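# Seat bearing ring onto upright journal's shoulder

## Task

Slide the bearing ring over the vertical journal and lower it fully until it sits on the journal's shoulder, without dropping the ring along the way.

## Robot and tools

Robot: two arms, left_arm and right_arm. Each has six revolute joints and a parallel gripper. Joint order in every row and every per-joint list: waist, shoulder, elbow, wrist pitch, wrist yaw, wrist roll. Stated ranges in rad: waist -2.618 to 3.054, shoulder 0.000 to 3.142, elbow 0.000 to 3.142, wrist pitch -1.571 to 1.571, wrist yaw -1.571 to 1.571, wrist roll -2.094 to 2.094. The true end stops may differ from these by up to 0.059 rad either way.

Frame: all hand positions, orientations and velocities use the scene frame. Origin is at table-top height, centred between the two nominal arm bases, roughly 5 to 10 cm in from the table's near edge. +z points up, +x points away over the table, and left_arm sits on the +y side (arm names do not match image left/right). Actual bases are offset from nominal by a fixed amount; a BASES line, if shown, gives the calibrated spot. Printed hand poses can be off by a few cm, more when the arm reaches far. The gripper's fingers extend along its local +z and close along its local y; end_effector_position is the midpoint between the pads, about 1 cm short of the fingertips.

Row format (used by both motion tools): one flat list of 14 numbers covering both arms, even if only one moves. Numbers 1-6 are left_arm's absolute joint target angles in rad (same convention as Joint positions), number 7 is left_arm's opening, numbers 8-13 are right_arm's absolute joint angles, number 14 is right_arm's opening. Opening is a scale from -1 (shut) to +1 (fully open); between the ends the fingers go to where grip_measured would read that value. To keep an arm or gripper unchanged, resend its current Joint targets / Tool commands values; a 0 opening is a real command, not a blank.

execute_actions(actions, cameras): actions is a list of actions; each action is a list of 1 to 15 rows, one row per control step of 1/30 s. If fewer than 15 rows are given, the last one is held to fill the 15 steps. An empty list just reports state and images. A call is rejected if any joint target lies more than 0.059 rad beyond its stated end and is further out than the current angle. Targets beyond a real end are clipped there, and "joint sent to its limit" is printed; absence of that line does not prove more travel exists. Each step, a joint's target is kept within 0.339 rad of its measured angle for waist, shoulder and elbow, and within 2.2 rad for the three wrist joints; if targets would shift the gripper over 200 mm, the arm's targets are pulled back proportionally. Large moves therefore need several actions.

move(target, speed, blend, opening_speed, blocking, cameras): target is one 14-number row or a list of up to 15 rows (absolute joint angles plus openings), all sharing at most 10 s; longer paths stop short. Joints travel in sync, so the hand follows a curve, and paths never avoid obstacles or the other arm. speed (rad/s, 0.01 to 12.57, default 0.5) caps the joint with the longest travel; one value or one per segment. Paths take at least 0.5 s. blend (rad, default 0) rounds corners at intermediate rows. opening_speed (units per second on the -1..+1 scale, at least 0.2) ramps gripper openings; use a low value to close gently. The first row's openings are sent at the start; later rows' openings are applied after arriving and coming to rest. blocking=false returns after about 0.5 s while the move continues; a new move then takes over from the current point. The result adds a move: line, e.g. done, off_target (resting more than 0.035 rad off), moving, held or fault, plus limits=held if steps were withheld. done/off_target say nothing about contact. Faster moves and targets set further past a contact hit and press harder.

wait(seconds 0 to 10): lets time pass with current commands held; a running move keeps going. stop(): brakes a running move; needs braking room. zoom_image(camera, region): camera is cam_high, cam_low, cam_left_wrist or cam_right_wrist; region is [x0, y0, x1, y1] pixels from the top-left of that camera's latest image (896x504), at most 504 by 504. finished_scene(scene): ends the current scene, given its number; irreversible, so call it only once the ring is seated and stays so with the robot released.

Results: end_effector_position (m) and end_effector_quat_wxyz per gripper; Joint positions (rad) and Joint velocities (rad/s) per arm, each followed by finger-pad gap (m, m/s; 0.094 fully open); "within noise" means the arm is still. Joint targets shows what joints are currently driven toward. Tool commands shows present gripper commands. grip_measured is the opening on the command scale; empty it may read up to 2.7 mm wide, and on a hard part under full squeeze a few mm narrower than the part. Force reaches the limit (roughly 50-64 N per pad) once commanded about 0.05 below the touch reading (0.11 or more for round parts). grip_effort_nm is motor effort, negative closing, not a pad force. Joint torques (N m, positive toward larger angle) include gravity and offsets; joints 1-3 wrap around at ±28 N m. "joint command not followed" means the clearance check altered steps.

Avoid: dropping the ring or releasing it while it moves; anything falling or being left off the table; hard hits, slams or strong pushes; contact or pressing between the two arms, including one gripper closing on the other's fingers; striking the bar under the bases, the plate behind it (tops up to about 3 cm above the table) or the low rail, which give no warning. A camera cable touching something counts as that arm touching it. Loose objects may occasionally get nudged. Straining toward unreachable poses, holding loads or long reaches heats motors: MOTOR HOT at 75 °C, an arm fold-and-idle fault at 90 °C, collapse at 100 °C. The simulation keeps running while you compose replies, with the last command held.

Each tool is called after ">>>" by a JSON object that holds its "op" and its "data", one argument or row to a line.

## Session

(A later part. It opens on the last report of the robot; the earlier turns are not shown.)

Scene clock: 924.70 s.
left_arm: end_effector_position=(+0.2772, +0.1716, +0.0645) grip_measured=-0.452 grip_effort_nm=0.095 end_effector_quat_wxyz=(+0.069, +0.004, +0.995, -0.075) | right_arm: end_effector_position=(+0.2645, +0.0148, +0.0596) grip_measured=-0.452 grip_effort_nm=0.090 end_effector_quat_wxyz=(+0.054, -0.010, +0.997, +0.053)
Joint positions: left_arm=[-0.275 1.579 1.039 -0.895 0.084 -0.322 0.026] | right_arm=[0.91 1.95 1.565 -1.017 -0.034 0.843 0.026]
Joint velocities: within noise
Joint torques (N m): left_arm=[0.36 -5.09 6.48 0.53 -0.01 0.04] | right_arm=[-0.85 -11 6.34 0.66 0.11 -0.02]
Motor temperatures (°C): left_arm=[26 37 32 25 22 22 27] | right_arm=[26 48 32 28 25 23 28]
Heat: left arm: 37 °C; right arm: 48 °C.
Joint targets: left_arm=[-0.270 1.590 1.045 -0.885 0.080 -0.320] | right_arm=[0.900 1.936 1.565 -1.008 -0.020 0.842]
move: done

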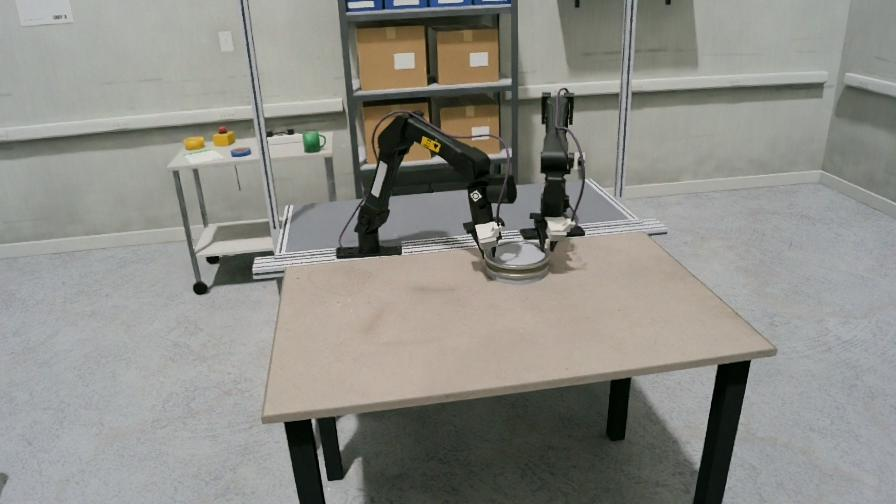

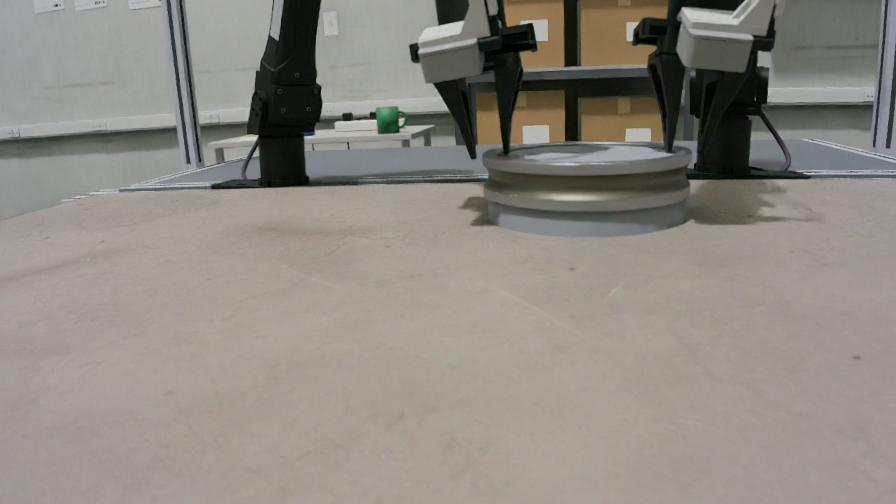

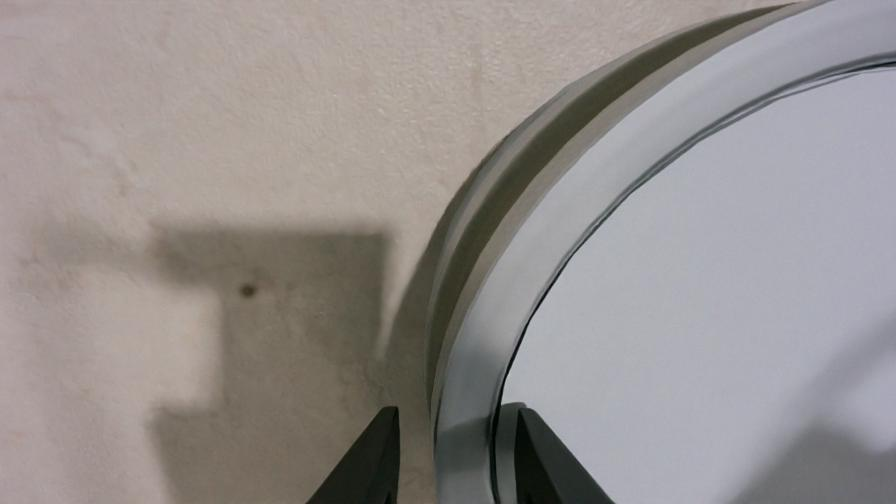

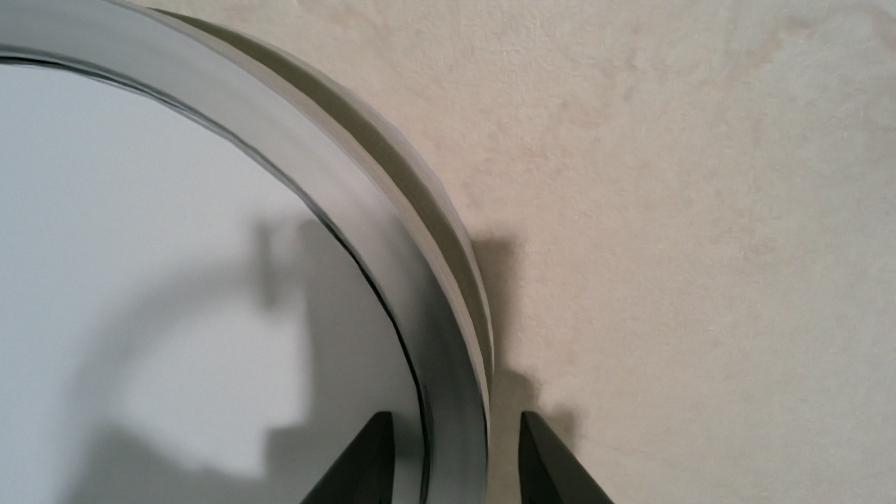

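>>> {"op": "move", "data": {
  "target": [
    [-0.270,1.58,1.09,-0.885,0.08,-0.32,-0.3,0.90,1.936,1.62,-1.008,-0.02,0.842,-0.3],
    [-0.270,1.50,1.30,-1.085,0.08,-0.32,-0.3,0.90,1.85,1.85,-1.2,-0.02,0.842,-0.3]
  ],
  "speed": 0.2,
  "opening_speed": 0.5,
  "cameras": ["cam_low","cam_left_wrist"]
}}

>>> {"op": "zoom_image", "data": {
  "camera": "cam_low",
  "region": [440, 60, 720, 250]
}}

Scene clock: 933.37 s.
left_arm: end_effector_position=(+0.2987, +0.1655, +0.1439) grip_measured=-0.302 grip_effort_nm=0.095 end_effector_quat_wxyz=(+0.126, +0.006, +0.988, -0.093) | right_arm: end_effector_position=(+0.2753, +0.0340, +0.1564) grip_measured=-0.302 grip_effort_nm=0.100 end_effector_quat_wxyz=(+0.106, -0.013, +0.988, +0.112)
Joint positions: left_arm=[-0.275 1.524 1.276 -1.068 0.084 -0.322 0.033] | right_arm=[0.91 1.885 1.827 -1.188 -0.034 0.843 0.033]
Joint velocities: within noise
Joint torques (N m): left_arm=[0.42 -7.92 8.43 0.5 -0.03 0.04] | right_arm=[-0.85 -12.4 8.58 0.75 0.13 -0.03]
Motor temperatures (°C): left_arm=[26 38 33 25 22 22 27] | right_arm=[26 48 33 28 25 23 28]
Heat: left arm: 38 °C; right arm: 48 °C.
Joint targets: left_arm=[-0.270 1.500 1.300 -1.085 0.080 -0.320] | right_arm=[0.900 1.850 1.850 -1.200 -0.020 0.842]
move: done
Images, in order (width x height): cam_low 896x504, cam_left_wrist 896x504.

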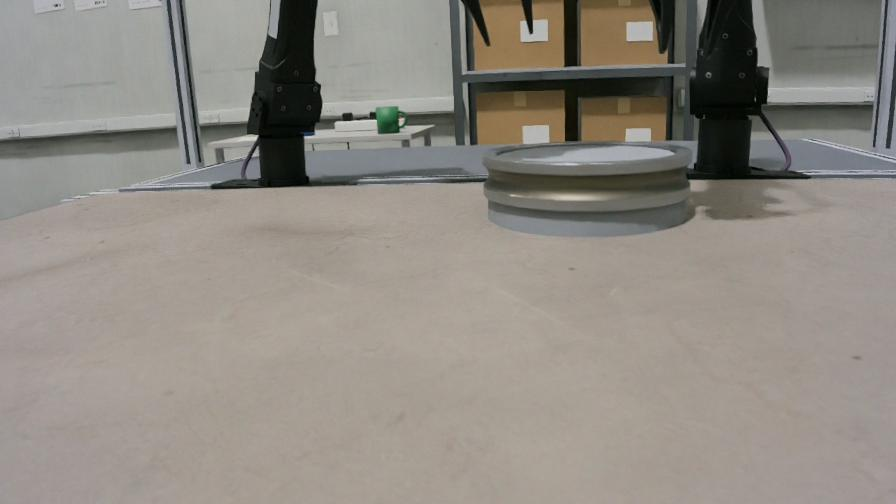

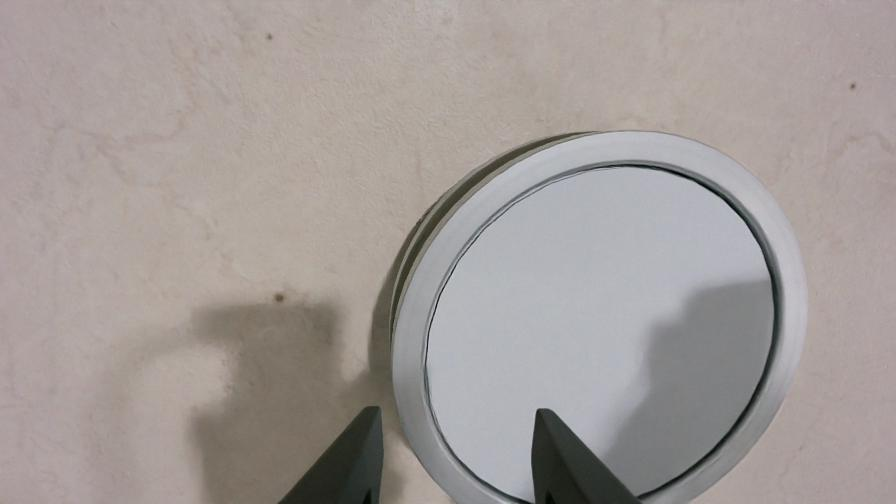

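Scaled by 1.800 from the camera's 896x504 image, which has a finer 1280x720 frame.

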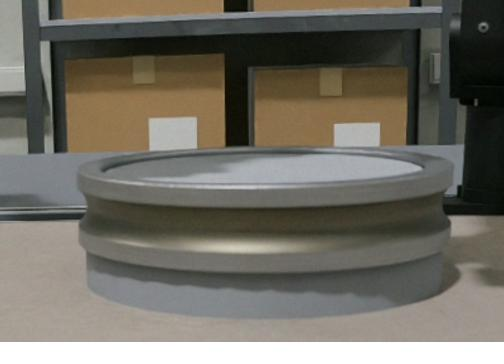

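Seated.

>>> {"op": "finished_scene", "data": {
  "scene": 1
}}

The scene is finished: the task was done.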